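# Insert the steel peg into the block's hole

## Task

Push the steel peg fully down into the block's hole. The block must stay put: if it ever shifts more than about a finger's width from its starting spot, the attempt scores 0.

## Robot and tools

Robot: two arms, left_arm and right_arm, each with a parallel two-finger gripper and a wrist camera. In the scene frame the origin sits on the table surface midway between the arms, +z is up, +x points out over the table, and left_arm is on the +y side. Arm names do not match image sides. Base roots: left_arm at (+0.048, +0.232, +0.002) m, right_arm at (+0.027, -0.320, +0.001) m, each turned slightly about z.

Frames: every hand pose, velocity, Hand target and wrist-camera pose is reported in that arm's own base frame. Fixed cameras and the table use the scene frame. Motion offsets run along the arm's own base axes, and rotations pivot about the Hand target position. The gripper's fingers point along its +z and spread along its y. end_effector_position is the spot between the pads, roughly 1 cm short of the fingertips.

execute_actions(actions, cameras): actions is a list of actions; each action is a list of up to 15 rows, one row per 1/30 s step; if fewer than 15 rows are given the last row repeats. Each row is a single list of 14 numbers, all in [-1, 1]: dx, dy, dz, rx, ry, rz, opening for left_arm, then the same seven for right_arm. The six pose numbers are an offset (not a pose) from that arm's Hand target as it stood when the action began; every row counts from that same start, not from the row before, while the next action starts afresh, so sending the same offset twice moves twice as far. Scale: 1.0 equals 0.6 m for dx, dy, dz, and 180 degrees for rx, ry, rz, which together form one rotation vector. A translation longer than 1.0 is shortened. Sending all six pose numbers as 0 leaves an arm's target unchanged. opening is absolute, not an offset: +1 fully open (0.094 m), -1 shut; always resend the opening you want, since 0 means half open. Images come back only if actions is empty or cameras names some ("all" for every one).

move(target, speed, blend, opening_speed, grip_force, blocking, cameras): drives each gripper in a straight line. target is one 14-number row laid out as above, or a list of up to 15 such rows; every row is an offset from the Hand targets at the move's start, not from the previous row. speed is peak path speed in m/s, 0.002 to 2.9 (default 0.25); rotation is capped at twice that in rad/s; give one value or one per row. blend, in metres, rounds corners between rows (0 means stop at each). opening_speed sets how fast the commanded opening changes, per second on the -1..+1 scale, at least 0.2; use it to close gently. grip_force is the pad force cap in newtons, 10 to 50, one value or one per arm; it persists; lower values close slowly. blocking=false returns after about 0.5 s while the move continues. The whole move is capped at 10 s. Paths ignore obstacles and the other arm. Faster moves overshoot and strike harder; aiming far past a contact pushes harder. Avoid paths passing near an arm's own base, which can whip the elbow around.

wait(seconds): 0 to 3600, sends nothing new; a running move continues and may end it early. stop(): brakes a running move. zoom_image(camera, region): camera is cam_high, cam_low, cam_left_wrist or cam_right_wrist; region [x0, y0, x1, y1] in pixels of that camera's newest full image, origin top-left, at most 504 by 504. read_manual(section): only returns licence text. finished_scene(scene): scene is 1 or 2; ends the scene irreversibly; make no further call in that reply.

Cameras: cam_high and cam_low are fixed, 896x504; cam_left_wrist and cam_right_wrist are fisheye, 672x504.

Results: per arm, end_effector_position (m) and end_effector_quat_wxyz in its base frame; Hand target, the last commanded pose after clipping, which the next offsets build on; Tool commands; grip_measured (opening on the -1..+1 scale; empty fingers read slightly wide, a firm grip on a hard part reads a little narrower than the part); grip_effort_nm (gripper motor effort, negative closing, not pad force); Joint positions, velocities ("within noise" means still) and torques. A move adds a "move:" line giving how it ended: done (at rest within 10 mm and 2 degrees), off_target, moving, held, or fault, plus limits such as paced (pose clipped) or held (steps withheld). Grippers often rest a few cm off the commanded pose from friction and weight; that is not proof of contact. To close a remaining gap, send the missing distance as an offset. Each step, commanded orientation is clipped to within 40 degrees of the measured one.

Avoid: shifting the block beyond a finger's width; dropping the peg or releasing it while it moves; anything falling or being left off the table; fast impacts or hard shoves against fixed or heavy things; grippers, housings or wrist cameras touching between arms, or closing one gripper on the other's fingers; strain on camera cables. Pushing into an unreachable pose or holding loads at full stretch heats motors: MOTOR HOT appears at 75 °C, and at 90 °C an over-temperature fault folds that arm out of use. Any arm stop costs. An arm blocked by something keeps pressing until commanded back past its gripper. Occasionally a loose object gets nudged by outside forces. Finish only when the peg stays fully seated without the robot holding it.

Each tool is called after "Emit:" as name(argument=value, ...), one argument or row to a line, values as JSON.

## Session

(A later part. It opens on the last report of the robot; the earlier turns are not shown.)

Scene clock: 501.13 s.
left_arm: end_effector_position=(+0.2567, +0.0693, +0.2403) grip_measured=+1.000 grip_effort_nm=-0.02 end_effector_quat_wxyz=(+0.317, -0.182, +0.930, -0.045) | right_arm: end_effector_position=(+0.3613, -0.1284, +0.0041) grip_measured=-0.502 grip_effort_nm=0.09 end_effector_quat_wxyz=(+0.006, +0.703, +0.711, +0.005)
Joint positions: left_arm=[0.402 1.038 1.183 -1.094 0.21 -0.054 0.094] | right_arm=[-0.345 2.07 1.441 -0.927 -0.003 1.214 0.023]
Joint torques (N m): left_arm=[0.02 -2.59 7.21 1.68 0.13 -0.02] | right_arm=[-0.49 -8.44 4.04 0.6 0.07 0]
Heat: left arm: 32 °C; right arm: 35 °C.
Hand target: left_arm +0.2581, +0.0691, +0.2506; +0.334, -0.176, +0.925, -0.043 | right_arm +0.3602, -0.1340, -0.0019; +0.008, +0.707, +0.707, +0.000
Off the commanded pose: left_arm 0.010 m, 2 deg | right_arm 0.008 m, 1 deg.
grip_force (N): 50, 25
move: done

Now close on the peg.

Emit:
move(
  target=[
    [0, 0, 0, 0, 0, 0, 1, 0, 0, 0.0, 0, 0, 0, -1],
  ],
  speed=0.03,
  grip_force=[50, 35],
  cameras=["cam_right_wrist"],
)

Emit:
zoom_image(
  camera="cam_right_wrist",
  region=[260, 270, 460, 450],
)

Scene clock: 505.23 s.
left_arm: end_effector_position=(+0.2567, +0.0693, +0.2403) grip_measured=+1.000 grip_effort_nm=-0.01 end_effector_quat_wxyz=(+0.317, -0.182, +0.930, -0.045) | right_arm: end_effector_position=(+0.3613, -0.1284, +0.0041) grip_measured=-0.637 grip_effort_nm=-0.76 end_effector_quat_wxyz=(+0.006, +0.703, +0.711, +0.005)
Joint positions: left_arm=[0.402 1.038 1.183 -1.094 0.21 -0.054 0.094] | right_arm=[-0.345 2.07 1.441 -0.927 -0.003 1.214 0.017]
Joint torques (N m): left_arm=[0.02 -2.48 7.09 1.68 0.11 0.01] | right_arm=[-0.55 -8.49 3.95 0.59 0.08 -0.01]
Heat: left arm: 32 °C; right arm: 35 °C.
Hand target: left_arm +0.2581, +0.0691, +0.2506; +0.334, -0.176, +0.925, -0.043 | right_arm +0.3602, -0.1340, -0.0019; +0.008, +0.707, +0.707, +0.000
Off the commanded pose: left_arm 0.010 m, 2 deg | right_arm 0.008 m, 1 deg.
grip_force (N): 50, 35
move: done
cam_right_wrist: T_world_to_cam=[[-0.98794, 0.15236, -0.02775, 0.38005], [0.13805, 0.9476, 0.2881, 0.12787], [0.07019, 0.28079, -0.9572, 0.12718]] pos_world=[0.34889, -0.21478, 0.09545]

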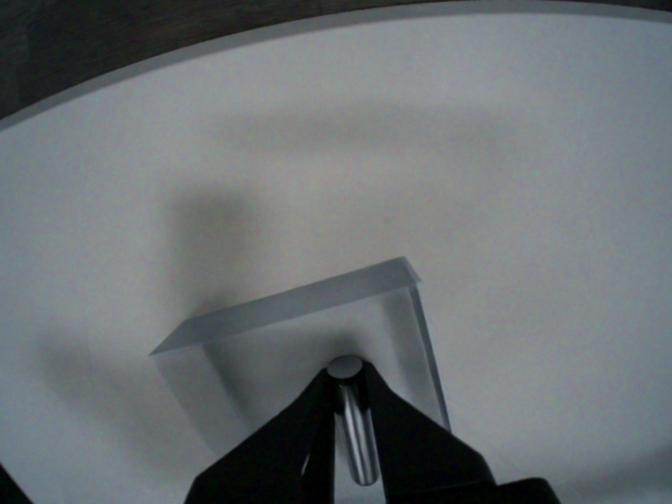

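Scaled by 2.520 from the camera's image (finer frame: 960x720).

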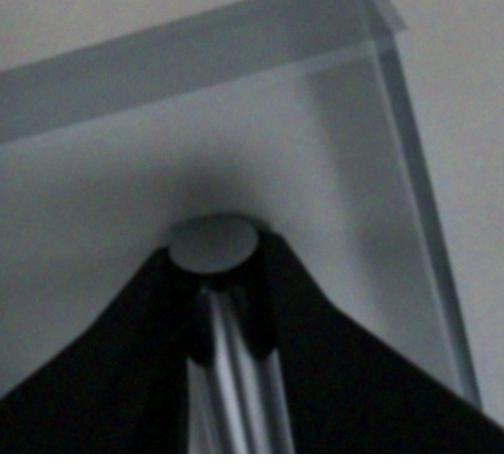

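Emit:
move(
  target=[0, 0, 0, 0, 0, 0, 1, 0, 0, 0.2, 0, 0, 0, -1],
  speed=0.12,
  cameras=["cam_right_wrist", "cam_high"],
)

Emit:
zoom_image(
  camera="cam_right_wrist",
  region=[240, 320, 440, 500],
)

Scene clock: 591.10 s.
left_arm: end_effector_position=(+0.2567, +0.0693, +0.2403) grip_measured=+1.000 grip_effort_nm=-0.02 end_effector_quat_wxyz=(+0.317, -0.182, +0.930, -0.045) | right_arm: end_effector_position=(+0.3564, -0.1266, +0.0914) grip_measured=-0.637 grip_effort_nm=-0.76 end_effector_quat_wxyz=(-0.023, +0.703, +0.711, -0.009)
Joint positions: left_arm=[0.402 1.038 1.183 -1.094 0.21 -0.054 0.094] | right_arm=[-0.345 2.038 1.748 -1.33 -0.003 1.214 0.017]
Joint torques (N m): left_arm=[-0.02 -2.54 7.15 1.7 0.11 -0.01] | right_arm=[-0.57 -13.34 7.94 0 0.08 0.01]
Heat: left arm: 32 °C; right arm: 35 °C.
Hand target: left_arm +0.2581, +0.0691, +0.2506; +0.334, -0.176, +0.925, -0.043 | right_arm +0.3602, -0.1340, +0.1181; +0.008, +0.707, +0.707, +0.000
Off the commanded pose: left_arm 0.010 m, 2 deg | right_arm 0.028 m, 4 deg.
grip_force (N): 50, 35
move: off_target (right_arm)
cam_right_wrist: T_world_to_cam=[[-0.98771, 0.15227, 0.03539, 0.37153], [0.15584, 0.94117, 0.29987, 0.0935], [0.01236, 0.3017, -0.95332, 0.2335]] pos_world=[0.3495, -0.21501, 0.18142]
Images, in order (width x height): cam_high 896x504, cam_right_wrist 672x504.

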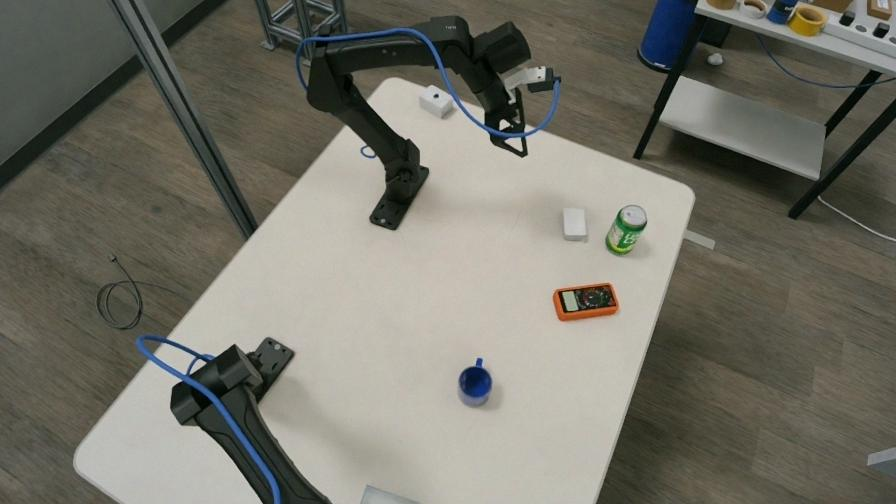

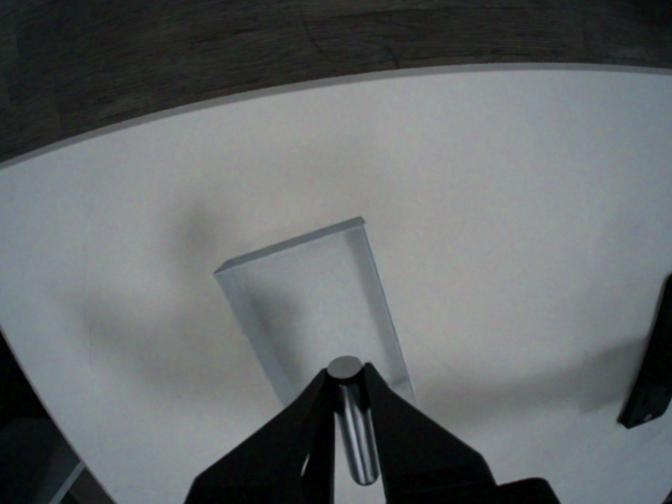

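Scaled by 2.520 from the camera's image (finer frame: 960x720).

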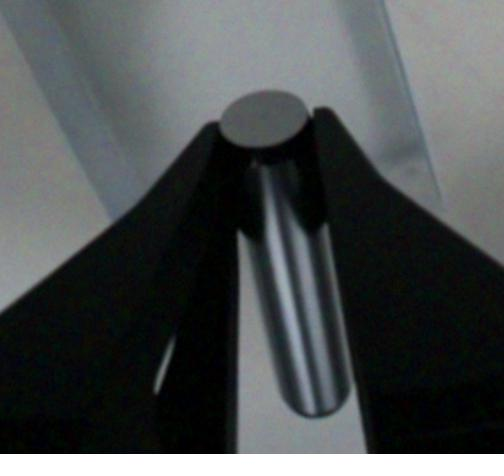

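Emit:
move(
  target=[0, 0, 0, 0, 0, 0, 1, -0.1918, 0.6692, 0.0615, 0.1620, 0.0631, 0.2187, -1],
  speed=0.2,
  cameras=["cam_high", "cam_low", "cam_left_wrist", "cam_right_wrist"],
)

Scene clock: 606.47 s.
left_arm: end_effector_position=(+0.2567, +0.0693, +0.2403) grip_measured=+1.000 grip_effort_nm=-0.02 end_effector_quat_wxyz=(+0.317, -0.182, +0.930, -0.045) | right_arm: end_effector_position=(+0.2422, +0.2617, +0.1451) grip_measured=-0.637 grip_effort_nm=-0.76 end_effector_quat_wxyz=(-0.225, +0.401, +0.883, +0.095)
Joint positions: left_arm=[0.402 1.038 1.183 -1.094 0.21 -0.054 0.094] | right_arm=[0.583 1.935 1.729 -1.451 -0.486 1.413 0.017]
Joint torques (N m): left_arm=[0.03 -2.51 7.15 1.7 0.12 0] | right_arm=[-0.17 -7.91 7.75 0 -0.51 0.12]
Heat: left arm: 32 °C; right arm: 36 °C.
Hand target: left_arm +0.2581, +0.0691, +0.2506; +0.334, -0.176, +0.925, -0.043 | right_arm +0.2451, +0.2675, +0.1550; -0.234, +0.407, +0.876, +0.109
Off the commanded pose: left_arm 0.010 m, 2 deg | right_arm 0.012 m, 2 deg.
grip_force (N): 50, 35
move: off_target (right_arm)
cam_right_wrist: T_world_to_cam=[[-0.83906, -0.53837, 0.07836, 0.33621], [-0.33862, 0.62954, 0.69929, -0.12697], [-0.42581, 0.56021, -0.71053, 0.17217]] pos_world=[0.31242, 0.16448, 0.18478]

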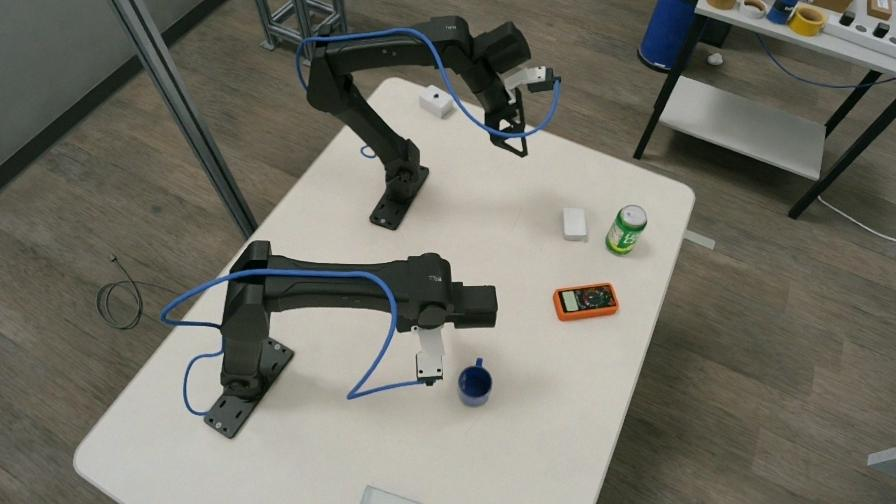

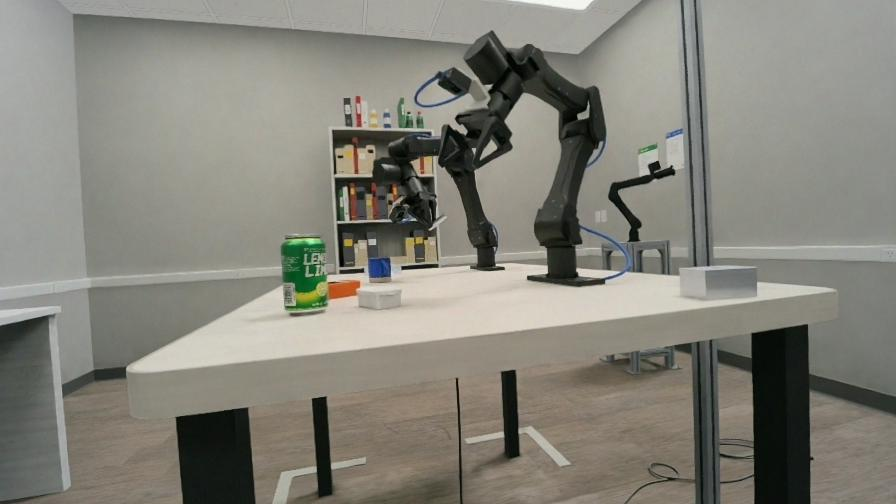

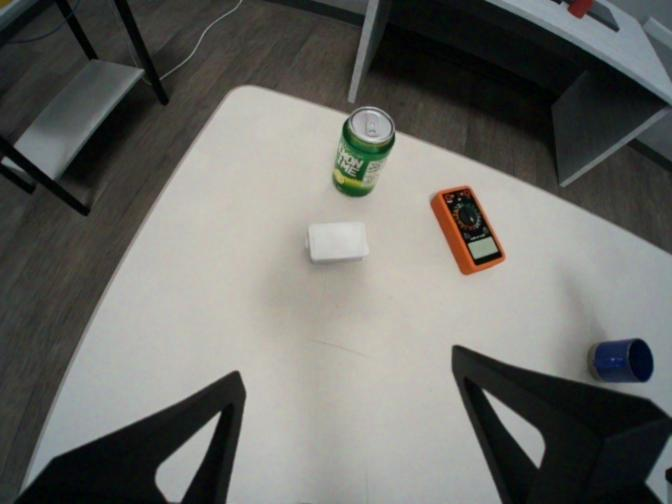

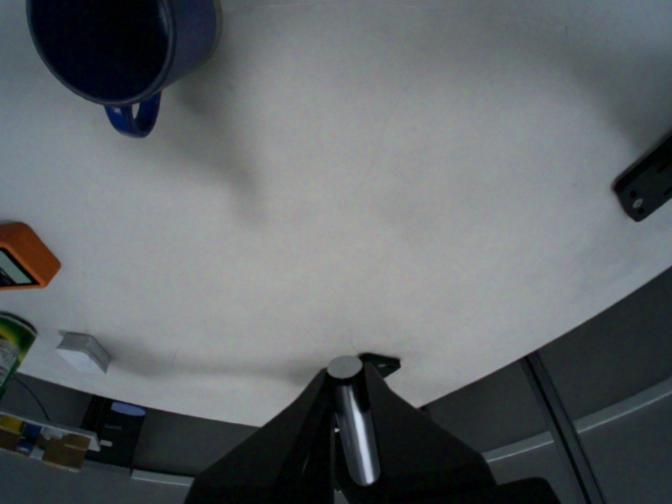

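Emit:
move(
  target=[-0.204, -0.4642, -0.0595, 0.0184, -0.1537, -0.3805, -0.04, 0, 0, 0, 0, 0, 0, -1],
  speed=0.2,
  cameras=["cam_high", "cam_low", "cam_left_wrist", "cam_right_wrist"],
)

Scene clock: 626.57 s.
left_arm: end_effector_position=(+0.1313, -0.2045, +0.2123) grip_measured=-0.038 grip_effort_nm=-0.11 end_effector_quat_wxyz=(+0.443, +0.396, +0.769, -0.235) | right_arm: end_effector_position=(+0.2422, +0.2617, +0.1451) grip_measured=-0.637 grip_effort_nm=-0.76 end_effector_quat_wxyz=(-0.225, +0.401, +0.883, +0.095)
Joint positions: left_arm=[-1.077 0.513 0.634 -0.644 -0.099 -0.069 0.045] | right_arm=[0.583 1.935 1.729 -1.451 -0.486 1.413 0.017]
Joint torques (N m): left_arm=[-0.42 2.04 5.41 2.6 -0.14 0.07] | right_arm=[-0.05 -7.92 7.76 0 -0.52 0.12]
Heat: left arm: 32 °C; right arm: 36 °C.
Hand target: left_arm +0.1357, -0.2094, +0.2149; +0.455, +0.393, +0.763, -0.236 | right_arm +0.2451, +0.2675, +0.1550; -0.234, +0.407, +0.876, +0.109
Off the commanded pose: left_arm 0.007 m, 2 deg | right_arm 0.012 m, 2 deg.
grip_force (N): 50, 35
move: done
cam_left_wrist: T_world_to_cam=[[-0.85671, -0.50627, -0.09871, 0.03236], [-0.31359, 0.66317, -0.67961, 0.37553], [0.40953, -0.55127, -0.7269, 0.10445]] pos_world=[0.10272, -0.17508, 0.33433]
cam_right_wrist: T_world_to_cam=[[-0.83906, -0.53837, 0.07836, 0.33621], [-0.33862, 0.62954, 0.69929, -0.12697], [-0.42581, 0.56021, -0.71053, 0.17217]] pos_world=[0.31242, 0.16448, 0.18478]

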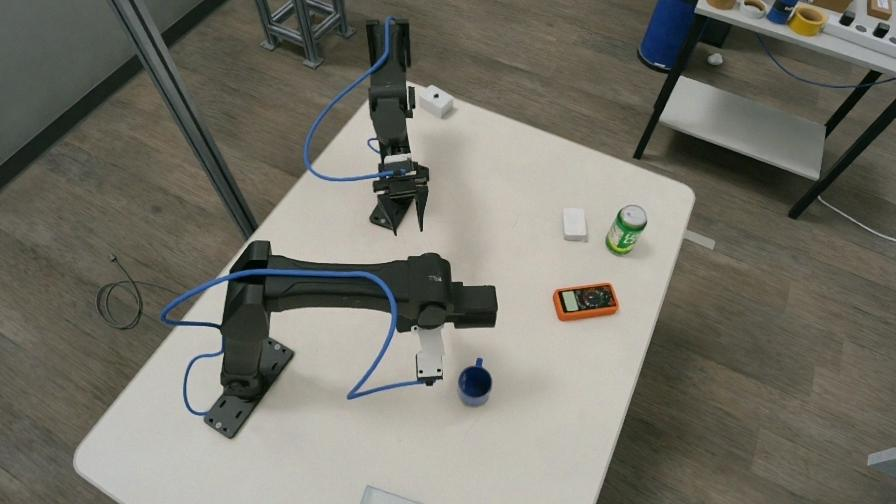

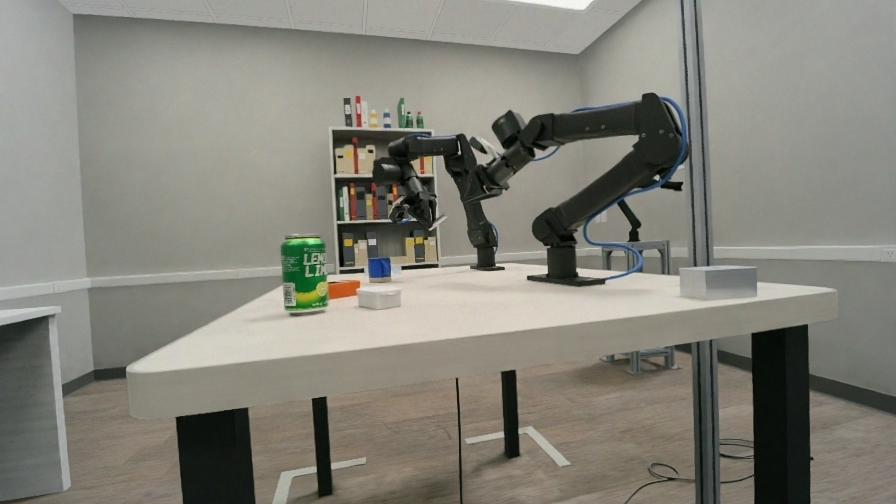

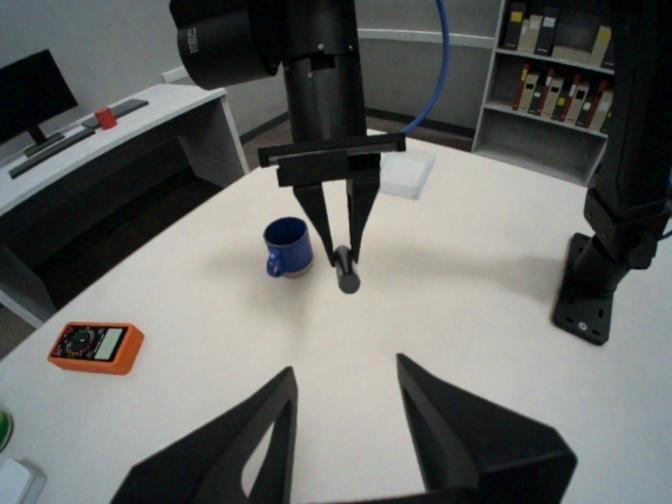

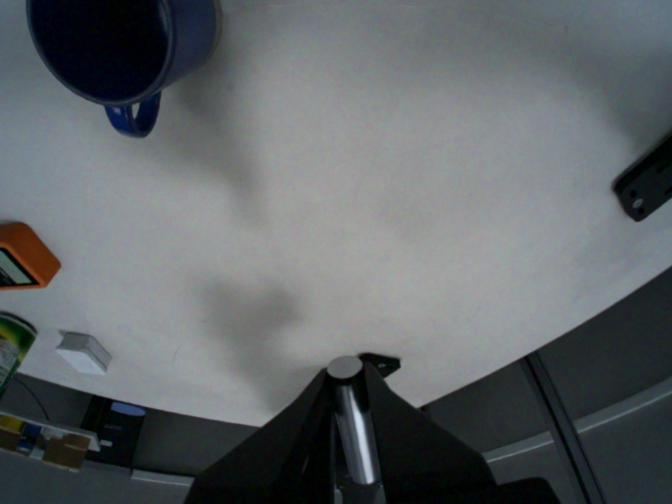

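Emit:
zoom_image(
  camera="cam_left_wrist",
  region=[260, 170, 440, 310],
)

Emit:
zoom_image(
  camera="cam_left_wrist",
  region=[260, 270, 440, 410],
)

Scaled by 2.800 from the camera's image (finer frame: 960x720).

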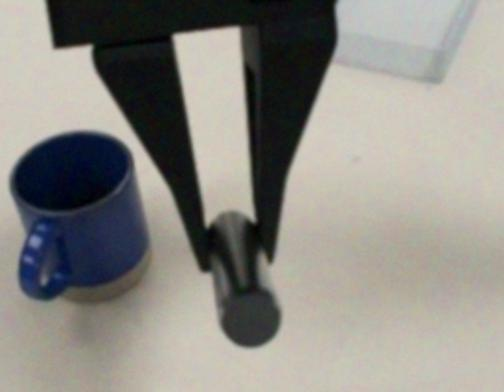

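Scaled by 2.800 from the camera's image (finer frame: 960x720).

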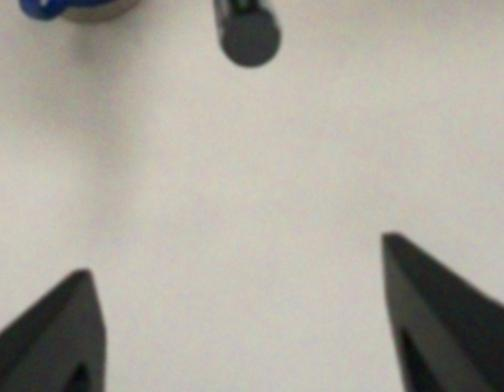

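Emit:
move(
  target=[0.0458, -0.0880, -0.0432, -0.0096, -0.0152, 0.0122, -0.04, 0, 0, 0, 0, 0, 0, -1],
  speed=0.1,
  cameras=["cam_left_wrist", "cam_high"],
)

Emit:
zoom_image(
  camera="cam_left_wrist",
  region=[240, 200, 460, 400],
)

Scene clock: 666.73 s.
left_arm: end_effector_position=(+0.1618, -0.2590, +0.1840) grip_measured=-0.038 grip_effort_nm=-0.11 end_effector_quat_wxyz=(+0.470, +0.388, +0.762, -0.220) | right_arm: end_effector_position=(+0.2422, +0.2617, +0.1451) grip_measured=-0.637 grip_effort_nm=-0.76 end_effector_quat_wxyz=(-0.225, +0.401, +0.883, +0.095)
Joint positions: left_arm=[-1.132 0.783 0.525 -0.231 -0.198 -0.071 0.045] | right_arm=[0.583 1.935 1.729 -1.451 -0.486 1.413 0.017]
Joint torques (N m): left_arm=[-0.55 -0.57 5.71 2.62 -0.19 -0.09] | right_arm=[-0.12 -7.88 7.84 0.01 -0.52 0.13]
Heat: left arm: 36 °C; right arm: 36 °C.
Hand target: left_arm +0.1632, -0.2622, +0.1890; +0.484, +0.377, +0.756, -0.229 | right_arm +0.2451, +0.2675, +0.1550; -0.234, +0.407, +0.876, +0.109
Off the commanded pose: left_arm 0.006 m, 2 deg | right_arm 0.012 m, 2 deg.
grip_force (N): 50, 35
move: done
cam_left_wrist: T_world_to_cam=[[-0.83281, -0.53494, -0.14236, 0.02472], [-0.29533, 0.64687, -0.70309, 0.39909], [0.4682, -0.5435, -0.69671, 0.02827]] pos_world=[0.12521, -0.22957, 0.30381]
Images, in order (width x height): cam_high 896x504, cam_left_wrist 672x504.

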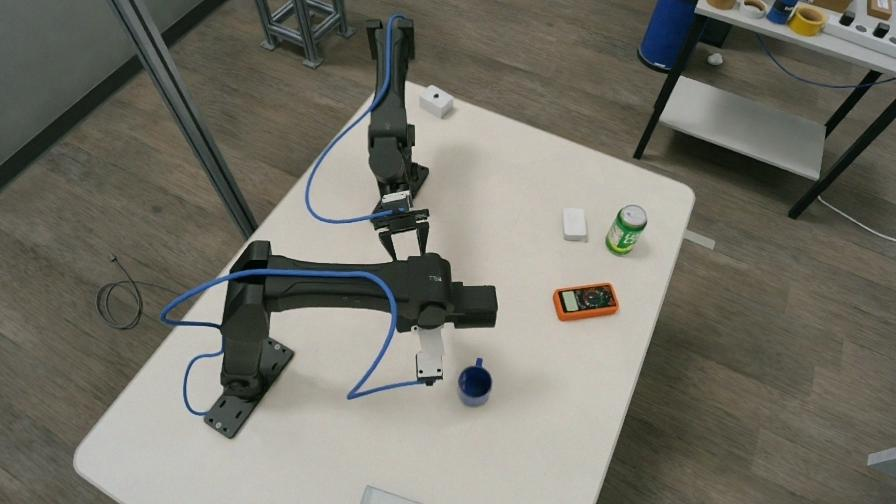

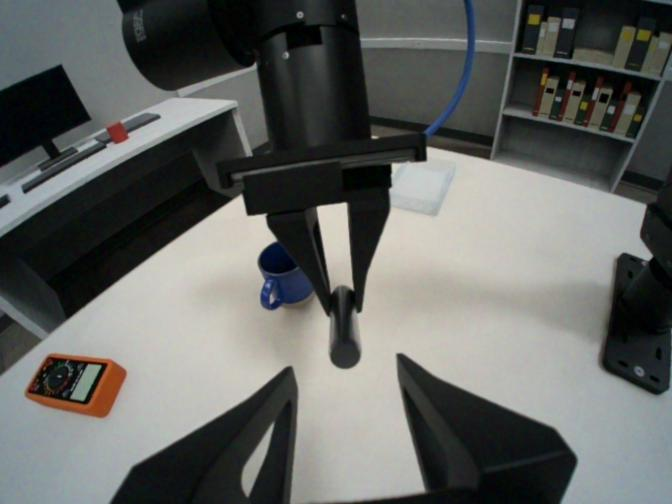

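Scaled by 2.291 from the camera's image (finer frame: 960x720).

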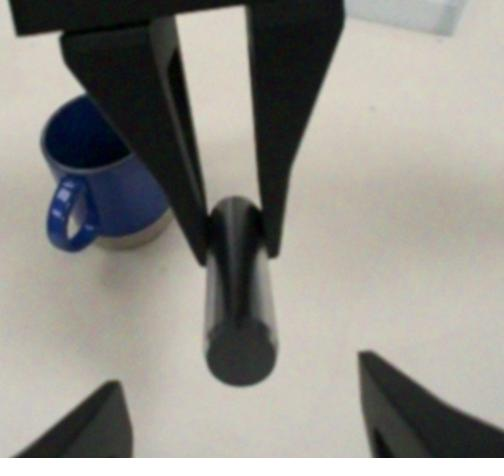

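Emit:
move(
  target=[0.0207, -0.0222, -0.0215, -0.0066, -0.0050, -0.0002, -0.04, 0, 0, 0, 0, 0, 0, -1],
  speed=0.06,
  cameras=["cam_left_wrist"],
)

Emit:
zoom_image(
  camera="cam_left_wrist",
  region=[240, 220, 460, 420],
)

Scene clock: 686.17 s.
left_arm: end_effector_position=(+0.1721, -0.2738, +0.1713) grip_measured=-0.038 grip_effort_nm=-0.11 end_effector_quat_wxyz=(+0.481, +0.381, +0.757, -0.225) | right_arm: end_effector_position=(+0.2422, +0.2617, +0.1451) grip_measured=-0.637 grip_effort_nm=-0.76 end_effector_quat_wxyz=(-0.225, +0.401, +0.883, +0.095)
Joint positions: left_arm=[-1.12 0.875 0.476 -0.061 -0.194 -0.067 0.045] | right_arm=[0.583 1.935 1.729 -1.451 -0.486 1.413 0.017]
Joint torques (N m): left_arm=[0.66 -1.18 5.76 2.6 0.06 0.05] | right_arm=[-0.09 -7.86 7.8 0 -0.53 0.13]
Heat: left arm: 39 °C; right arm: 36 °C.
Hand target: left_arm +0.1756, -0.2756, +0.1761; +0.494, +0.374, +0.750, -0.234 | right_arm +0.2451, +0.2675, +0.1550; -0.234, +0.407, +0.876, +0.109
Off the commanded pose: left_arm 0.006 m, 2 deg | right_arm 0.012 m, 2 deg.
grip_force (N): 50, 35
move: done
cam_left_wrist: T_world_to_cam=[[-0.82732, -0.54419, -0.13924, 0.01969], [-0.29054, 0.62671, -0.72307, 0.39988], [0.48075, -0.55776, -0.6766, -0.00295]] pos_world=[0.13389, -0.24154, 0.28988]

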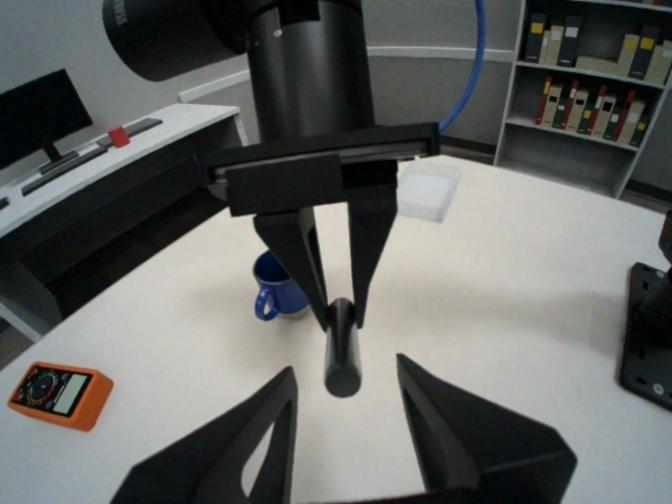

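Scaled by 2.291 from the camera's image (finer frame: 960x720).

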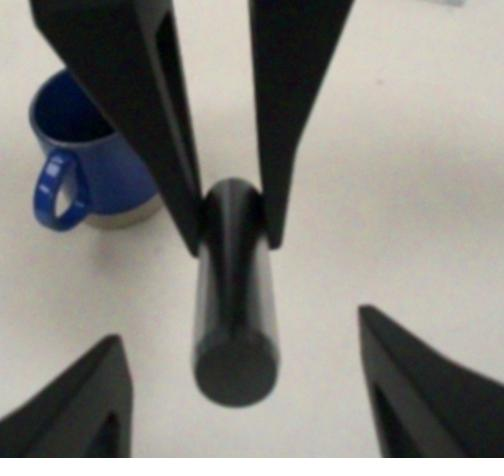

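Emit:
move(
  target=[0.0208, -0.0192, -0.0185, 0, 0, 0, -0.04, 0, 0, 0, 0, 0, 0, -1],
  speed=0.05,
  cameras=["cam_left_wrist", "cam_right_wrist"],
)

Emit:
zoom_image(
  camera="cam_left_wrist",
  region=[240, 240, 460, 440],
)

Scene clock: 698.23 s.
left_arm: end_effector_position=(+0.1845, -0.2856, +0.1604) grip_measured=-0.038 grip_effort_nm=-0.11 end_effector_quat_wxyz=(+0.481, +0.380, +0.757, -0.226) | right_arm: end_effector_position=(+0.2422, +0.2617, +0.1451) grip_measured=-0.637 grip_effort_nm=-0.76 end_effector_quat_wxyz=(-0.225, +0.401, +0.883, +0.095)
Joint positions: left_arm=[-1.086 0.98 0.467 0.057 -0.163 -0.054 0.045] | right_arm=[0.583 1.935 1.729 -1.451 -0.486 1.413 0.017]
Joint torques (N m): left_arm=[0.68 -1.66 5.74 2.63 0.07 0.05] | right_arm=[-0.1 -7.86 7.77 0.01 -0.53 0.13]
Heat: left arm: 39 °C; right arm: 36 °C.
Hand target: left_arm +0.1881, -0.2871, +0.1650; +0.494, +0.374, +0.750, -0.234 | right_arm +0.2451, +0.2675, +0.1550; -0.234, +0.407, +0.876, +0.109
Off the commanded pose: left_arm 0.006 m, 2 deg | right_arm 0.012 m, 2 deg.
grip_force (N): 50, 35
move: done
cam_left_wrist: T_world_to_cam=[[-0.82724, -0.54475, -0.13758, 0.02155], [-0.29091, 0.62477, -0.72459, 0.4028], [0.48068, -0.55938, -0.67531, -0.02347]] pos_world=[0.14629, -0.25304, 0.27898]
cam_right_wrist: T_world_to_cam=[[-0.83906, -0.53837, 0.07836, 0.33621], [-0.33862, 0.62954, 0.69929, -0.12697], [-0.42581, 0.56021, -0.71053, 0.17217]] pos_world=[0.31242, 0.16448, 0.18478]

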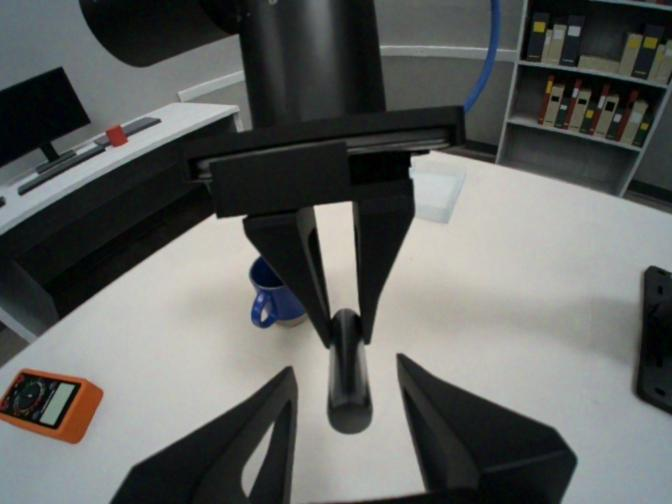

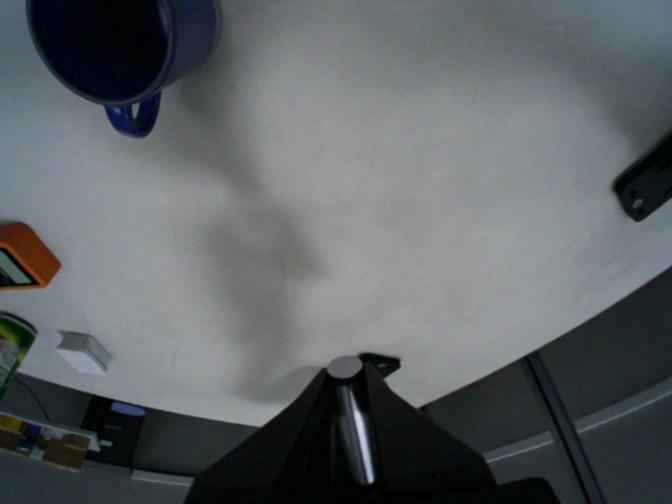

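Scaled by 2.291 from the camera's image (finer frame: 960x720).

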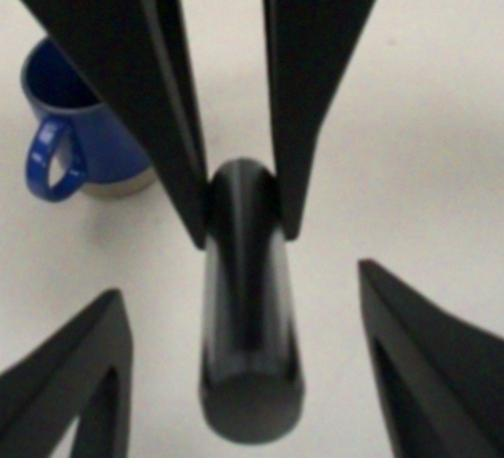

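Emit:
move(
  target=[0, 0, 0, 0, 0, 0, -1, 0, 0, 0, 0, 0, 0, -1],
  speed=0.05,
  grip_force=[20, 35],
  cameras=["cam_left_wrist", "cam_right_wrist"],
)

Emit:
zoom_image(
  camera="cam_left_wrist",
  region=[240, 240, 460, 440],
)

Scene clock: 707.43 s.
left_arm: end_effector_position=(+0.1841, -0.2859, +0.1604) grip_measured=-0.661 grip_effort_nm=-0.49 end_effector_quat_wxyz=(+0.480, +0.381, +0.757, -0.227) | right_arm: end_effector_position=(+0.2426, +0.2623, +0.1452) grip_measured=-0.638 grip_effort_nm=-0.76 end_effector_quat_wxyz=(-0.225, +0.401, +0.883, +0.097)
Joint positions: left_arm=[-1.086 0.98 0.467 0.057 -0.16 -0.054 0.016] | right_arm=[0.583 1.935 1.729 -1.448 -0.488 1.415 0.017]
Joint torques (N m): left_arm=[0.68 -1.65 5.68 2.63 0.05 0.06] | right_arm=[-0.08 -7.9 7.75 0 -0.51 0.11]
Heat: left arm: 40 °C; right arm: 36 °C.
Hand target: left_arm +0.1881, -0.2871, +0.1650; +0.494, +0.374, +0.750, -0.234 | right_arm +0.2451, +0.2675, +0.1550; -0.234, +0.407, +0.876, +0.109
Off the commanded pose: left_arm 0.006 m, 2 deg | right_arm 0.011 m, 2 deg.
grip_force (N): 20, 35
move: done
cam_left_wrist: T_world_to_cam=[[-0.8289, -0.54255, -0.13625, 0.02163], [-0.29007, 0.62513, -0.72462, 0.40281], [0.47832, -0.56112, -0.67554, -0.02347]] pos_world=[0.14599, -0.25324, 0.27898]
cam_right_wrist: T_world_to_cam=[[-0.83991, -0.53737, 0.07605, 0.33714], [-0.33853, 0.62827, 0.70048, -0.12712], [-0.4242, 0.5626, -0.70961, 0.1709]] pos_world=[0.31263, 0.16489, 0.18468]

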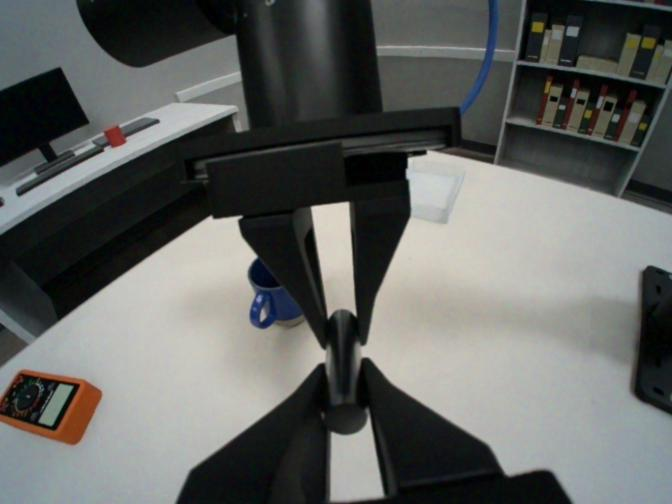

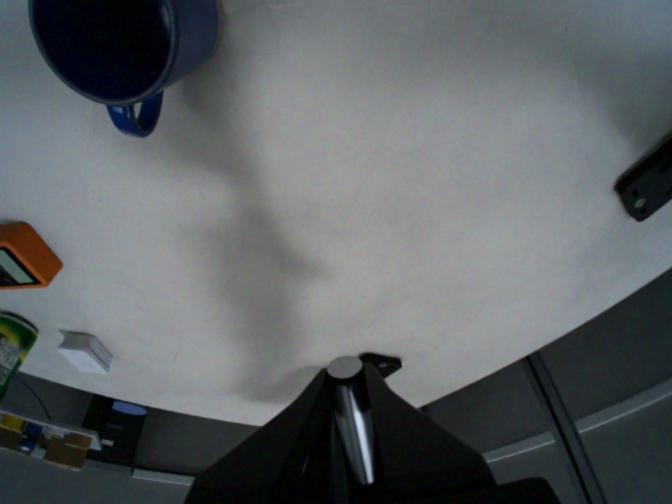

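Scaled by 2.291 from the camera's image (finer frame: 960x720).

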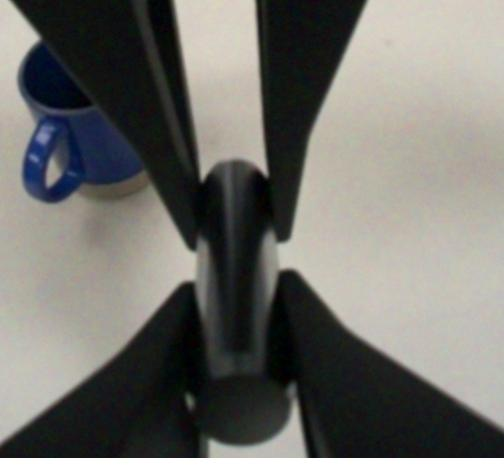

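Emit:
move(
  target=[
    [0, 0, 0, 0, 0, 0, -1, 0, 0, 0, 0, 0, 0, -1],
    [0, 0, 0, 0, 0, 0, -1, 0, 0, 0, 0, 0, 0, -0.3],
  ],
  speed=0.05,
  grip_force=[40, 35],
  cameras=["cam_left_wrist", "cam_right_wrist"],
)

Emit:
zoom_image(
  camera="cam_left_wrist",
  region=[240, 240, 460, 440],
)

Scene clock: 714.33 s.
left_arm: end_effector_position=(+0.1836, -0.2852, +0.1556) grip_measured=-0.674 grip_effort_nm=-0.86 end_effector_quat_wxyz=(+0.476, +0.383, +0.759, -0.224) | right_arm: end_effector_position=(+0.2414, +0.2636, +0.1469) grip_measured=-0.302 grip_effort_nm=0.08 end_effector_quat_wxyz=(-0.229, +0.401, +0.881, +0.099)
Joint positions: left_arm=[-1.086 0.986 0.461 0.057 -0.16 -0.054 0.015] | right_arm=[0.583 1.935 1.733 -1.453 -0.499 1.415 0.033]
Joint torques (N m): left_arm=[0.73 -2.29 6.08 2.64 0.03 0.06] | right_arm=[-0.13 -7.84 7.53 0.02 -0.4 0.1]
Heat: left arm: 41 °C; right arm: 36 °C.
Hand target: left_arm +0.1881, -0.2871, +0.1650; +0.494, +0.374, +0.750, -0.234 | right_arm +0.2451, +0.2675, +0.1550; -0.234, +0.407, +0.876, +0.109
Off the commanded pose: left_arm 0.011 m, 3 deg | right_arm 0.010 m, 2 deg.
grip_force (N): 40, 35
move: done; target 2's new opening was sent with right_arm's hand 0.011 m and 2 deg from that target
cam_left_wrist: T_world_to_cam=[[-0.82968, -0.54107, -0.13739, 0.02182], [-0.29418, 0.63294, -0.71613, 0.40036], [0.47444, -0.55374, -0.68431, -0.02195]] pos_world=[0.1463, -0.25375, 0.27469]
cam_right_wrist: T_world_to_cam=[[-0.83989, -0.53717, 0.07775, 0.33643], [-0.33285, 0.62289, 0.70797, -0.13052], [-0.42873, 0.56873, -0.70195, 0.16933]] pos_world=[0.31171, 0.16571, 0.1851]

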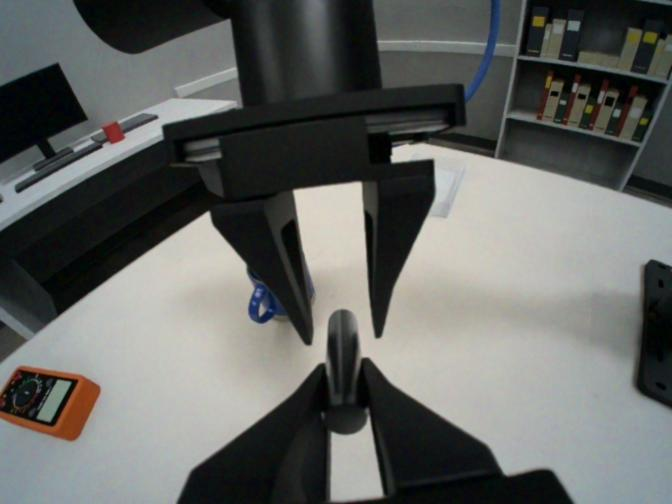

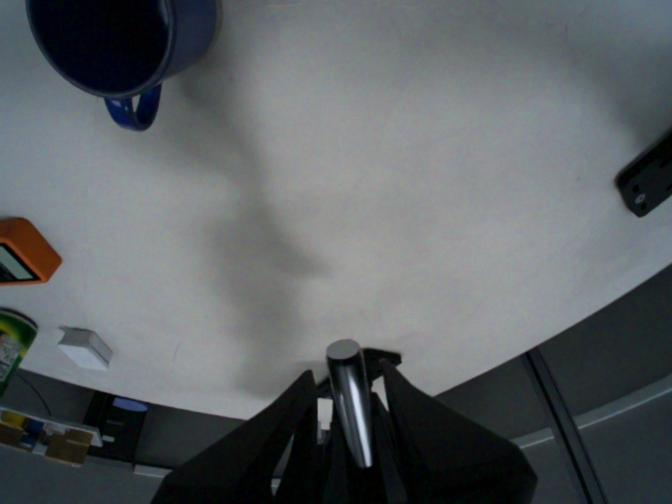

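Scaled by 2.291 from the camera's image (finer frame: 960x720).

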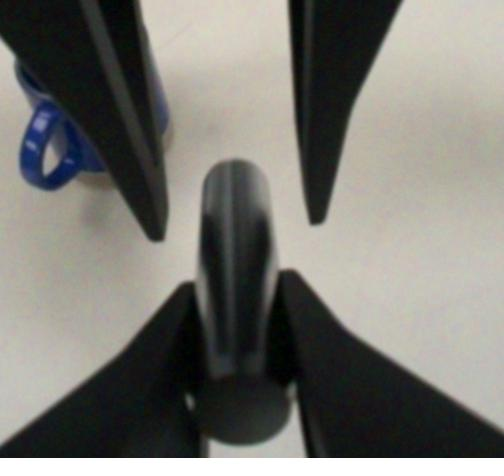

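Emit:
move(
  target=[
    [0, 0, 0, 0, 0, 0, -1, 0.0533, -0.0587, 0.1468, 0, 0, 0, -0.3],
    [0, 0, 0, 0, 0, 0, -1, 0.0248, -0.6125, 0.2083, 0, 0, 0, -0.3],
  ],
  speed=[0.12, 0.25],
  blend=[0.02, 0],
  cameras=["cam_left_wrist", "cam_high", "cam_low"],
)

Scene clock: 723.50 s.
left_arm: end_effector_position=(+0.1836, -0.2852, +0.1556) grip_measured=-0.674 grip_effort_nm=-0.86 end_effector_quat_wxyz=(+0.476, +0.383, +0.759, -0.224) | right_arm: end_effector_position=(+0.2595, -0.1002, +0.2709) grip_measured=-0.302 grip_effort_nm=0.09 end_effector_quat_wxyz=(+0.153, +0.474, +0.857, +0.129)
Joint positions: left_arm=[-1.086 0.986 0.461 0.057 -0.16 -0.054 0.015] | right_arm=[-0.545 1.423 1.697 -1.54 -0.268 0.507 0.033]
Joint torques (N m): left_arm=[0.69 -2.25 6.09 2.62 0.05 0.05] | right_arm=[0.61 -3.32 7.34 0.77 0.03 -0.1]
Heat: left arm: 41 °C; right arm: 37 °C.
Hand target: left_arm +0.1881, -0.2871, +0.1650; +0.494, +0.374, +0.750, -0.234 | right_arm +0.2600, -0.1000, +0.2800; -0.182, +0.420, +0.882, +0.113
Off the commanded pose: left_arm 0.011 m, 3 deg | right_arm 0.009 m, 45 deg; orientation clipped.
joint sent to its limit (right arm) — joint 4 (wrist pitch), lower limit. The joint targets are off in position and orientation.
grip_force (N): 40, 35
move: off_target (right_arm); limits=paced
cam_left_wrist: T_world_to_cam=[[-0.82968, -0.54107, -0.13739, 0.02182], [-0.29418, 0.63294, -0.71613, 0.40036], [0.47444, -0.55374, -0.68431, -0.02195]] pos_world=[0.1463, -0.25375, 0.27469]
Images, in order (width x height): cam_high 896x504, cam_low 896x504, cam_left_wrist 672x504.

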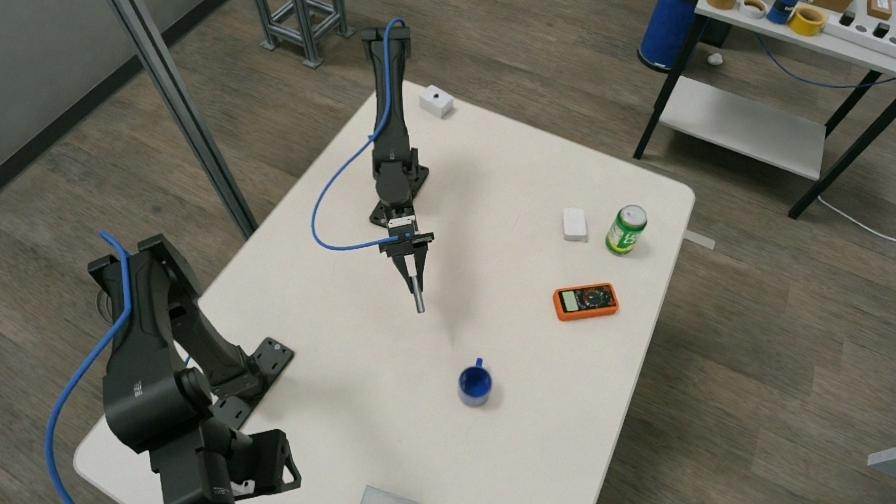

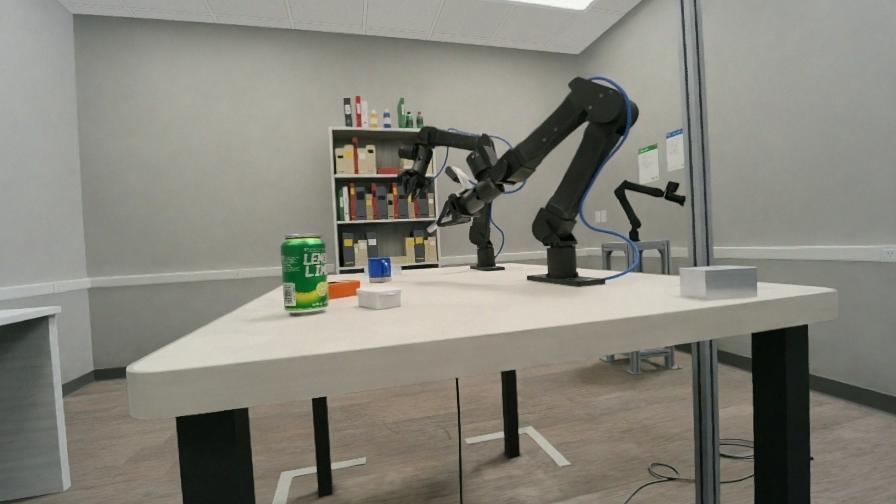

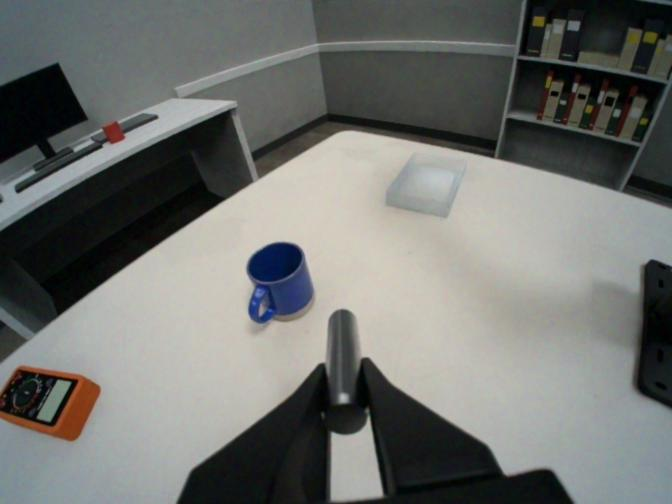

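Emit:
move(
  target=[
    [0.1532, 0.3952, 0.0917, 0.0720, 0.1305, 0.2323, -1, 0, 0, 0, -0.0868, -0.1893, -0.0643, -0.3],
    [0.0032, 0.8118, 0.0917, 0.0133, 0.3513, 0.5, -1, 0, 0, 0, -0.0868, -0.1893, -0.0643, -0.3],
    [-0.4018, 0.8702, 0.0333, -0.2158, 0.4426, 0.7380, -1, 0, 0, 0, -0.0868, -0.1893, -0.0643, -0.3],
  ],
  speed=0.25,
  blend=[0.06, 0.06, 0],
  cameras=["cam_left_wrist", "cam_high", "cam_low"],
)

Scene clock: 779.60 s.
left_arm: end_effector_position=(-0.0513, +0.2299, +0.1771) grip_measured=-0.674 grip_effort_nm=-0.86 end_effector_quat_wxyz=(+0.007, +0.785, -0.620, +0.011) | right_arm: end_effector_position=(+0.2594, -0.1004, +0.2709) grip_measured=-0.302 grip_effort_nm=0.09 end_effector_quat_wxyz=(+0.152, +0.478, +0.856, +0.129)
Joint positions: left_arm=[1.788 1.474 1.418 -1.541 0.003 -0.017 0.015] | right_arm=[-0.545 1.423 1.697 -1.54 -0.267 0.514 0.033]
Joint torques (N m): left_arm=[0.42 -5.24 8.14 0.39 -0.06 0.06] | right_arm=[-0.12 -3.4 7.24 0.75 -0.1 0.04]
Heat: left arm: 41 °C; right arm: 39 °C.
Hand target: left_arm -0.0530, +0.2350, +0.1850; +0.000, +0.781, -0.625, +0.000 | right_arm +0.2600, -0.1000, +0.2800; +0.153, +0.474, +0.857, +0.129
Off the commanded pose: left_arm 0.010 m, 2 deg | right_arm 0.009 m, 0 deg.
joint sent to its limit (right arm) — joint 4 (wrist pitch), lower limit. The joint targets are off in position, not in orientation.
grip_force (N): 40, 35
move: done
cam_left_wrist: T_world_to_cam=[[0.99479, 0.09999, 0.02011, 0.02694], [0.08865, -0.94518, 0.31428, 0.22054], [0.05043, -0.31085, -0.94912, 0.35869]] pos_world=[-0.06444, 0.31726, 0.27059]
Images, in order (width x height): cam_high 896x504, cam_low 896x504, cam_left_wrist 672x504.

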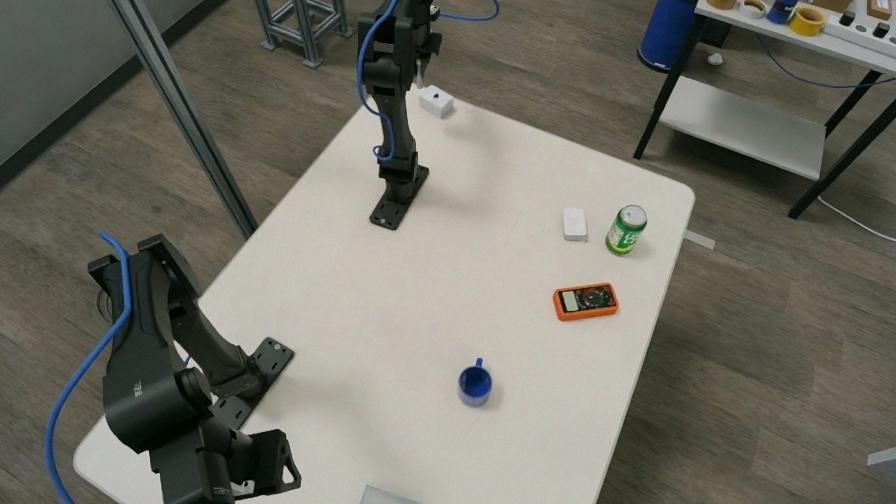

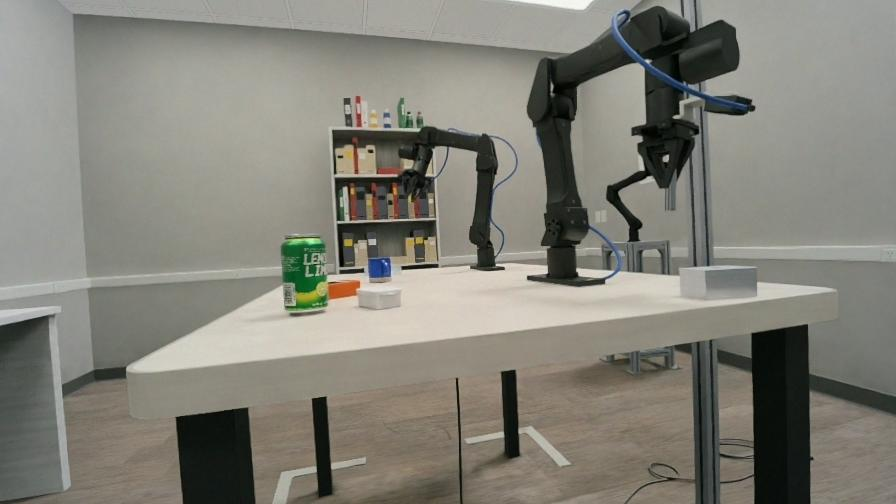

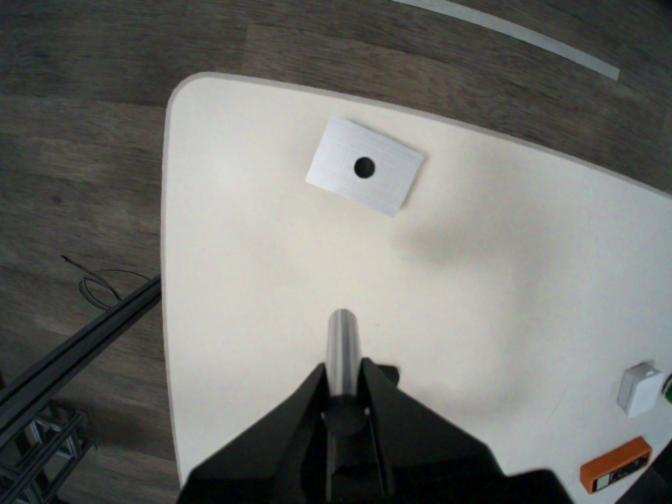

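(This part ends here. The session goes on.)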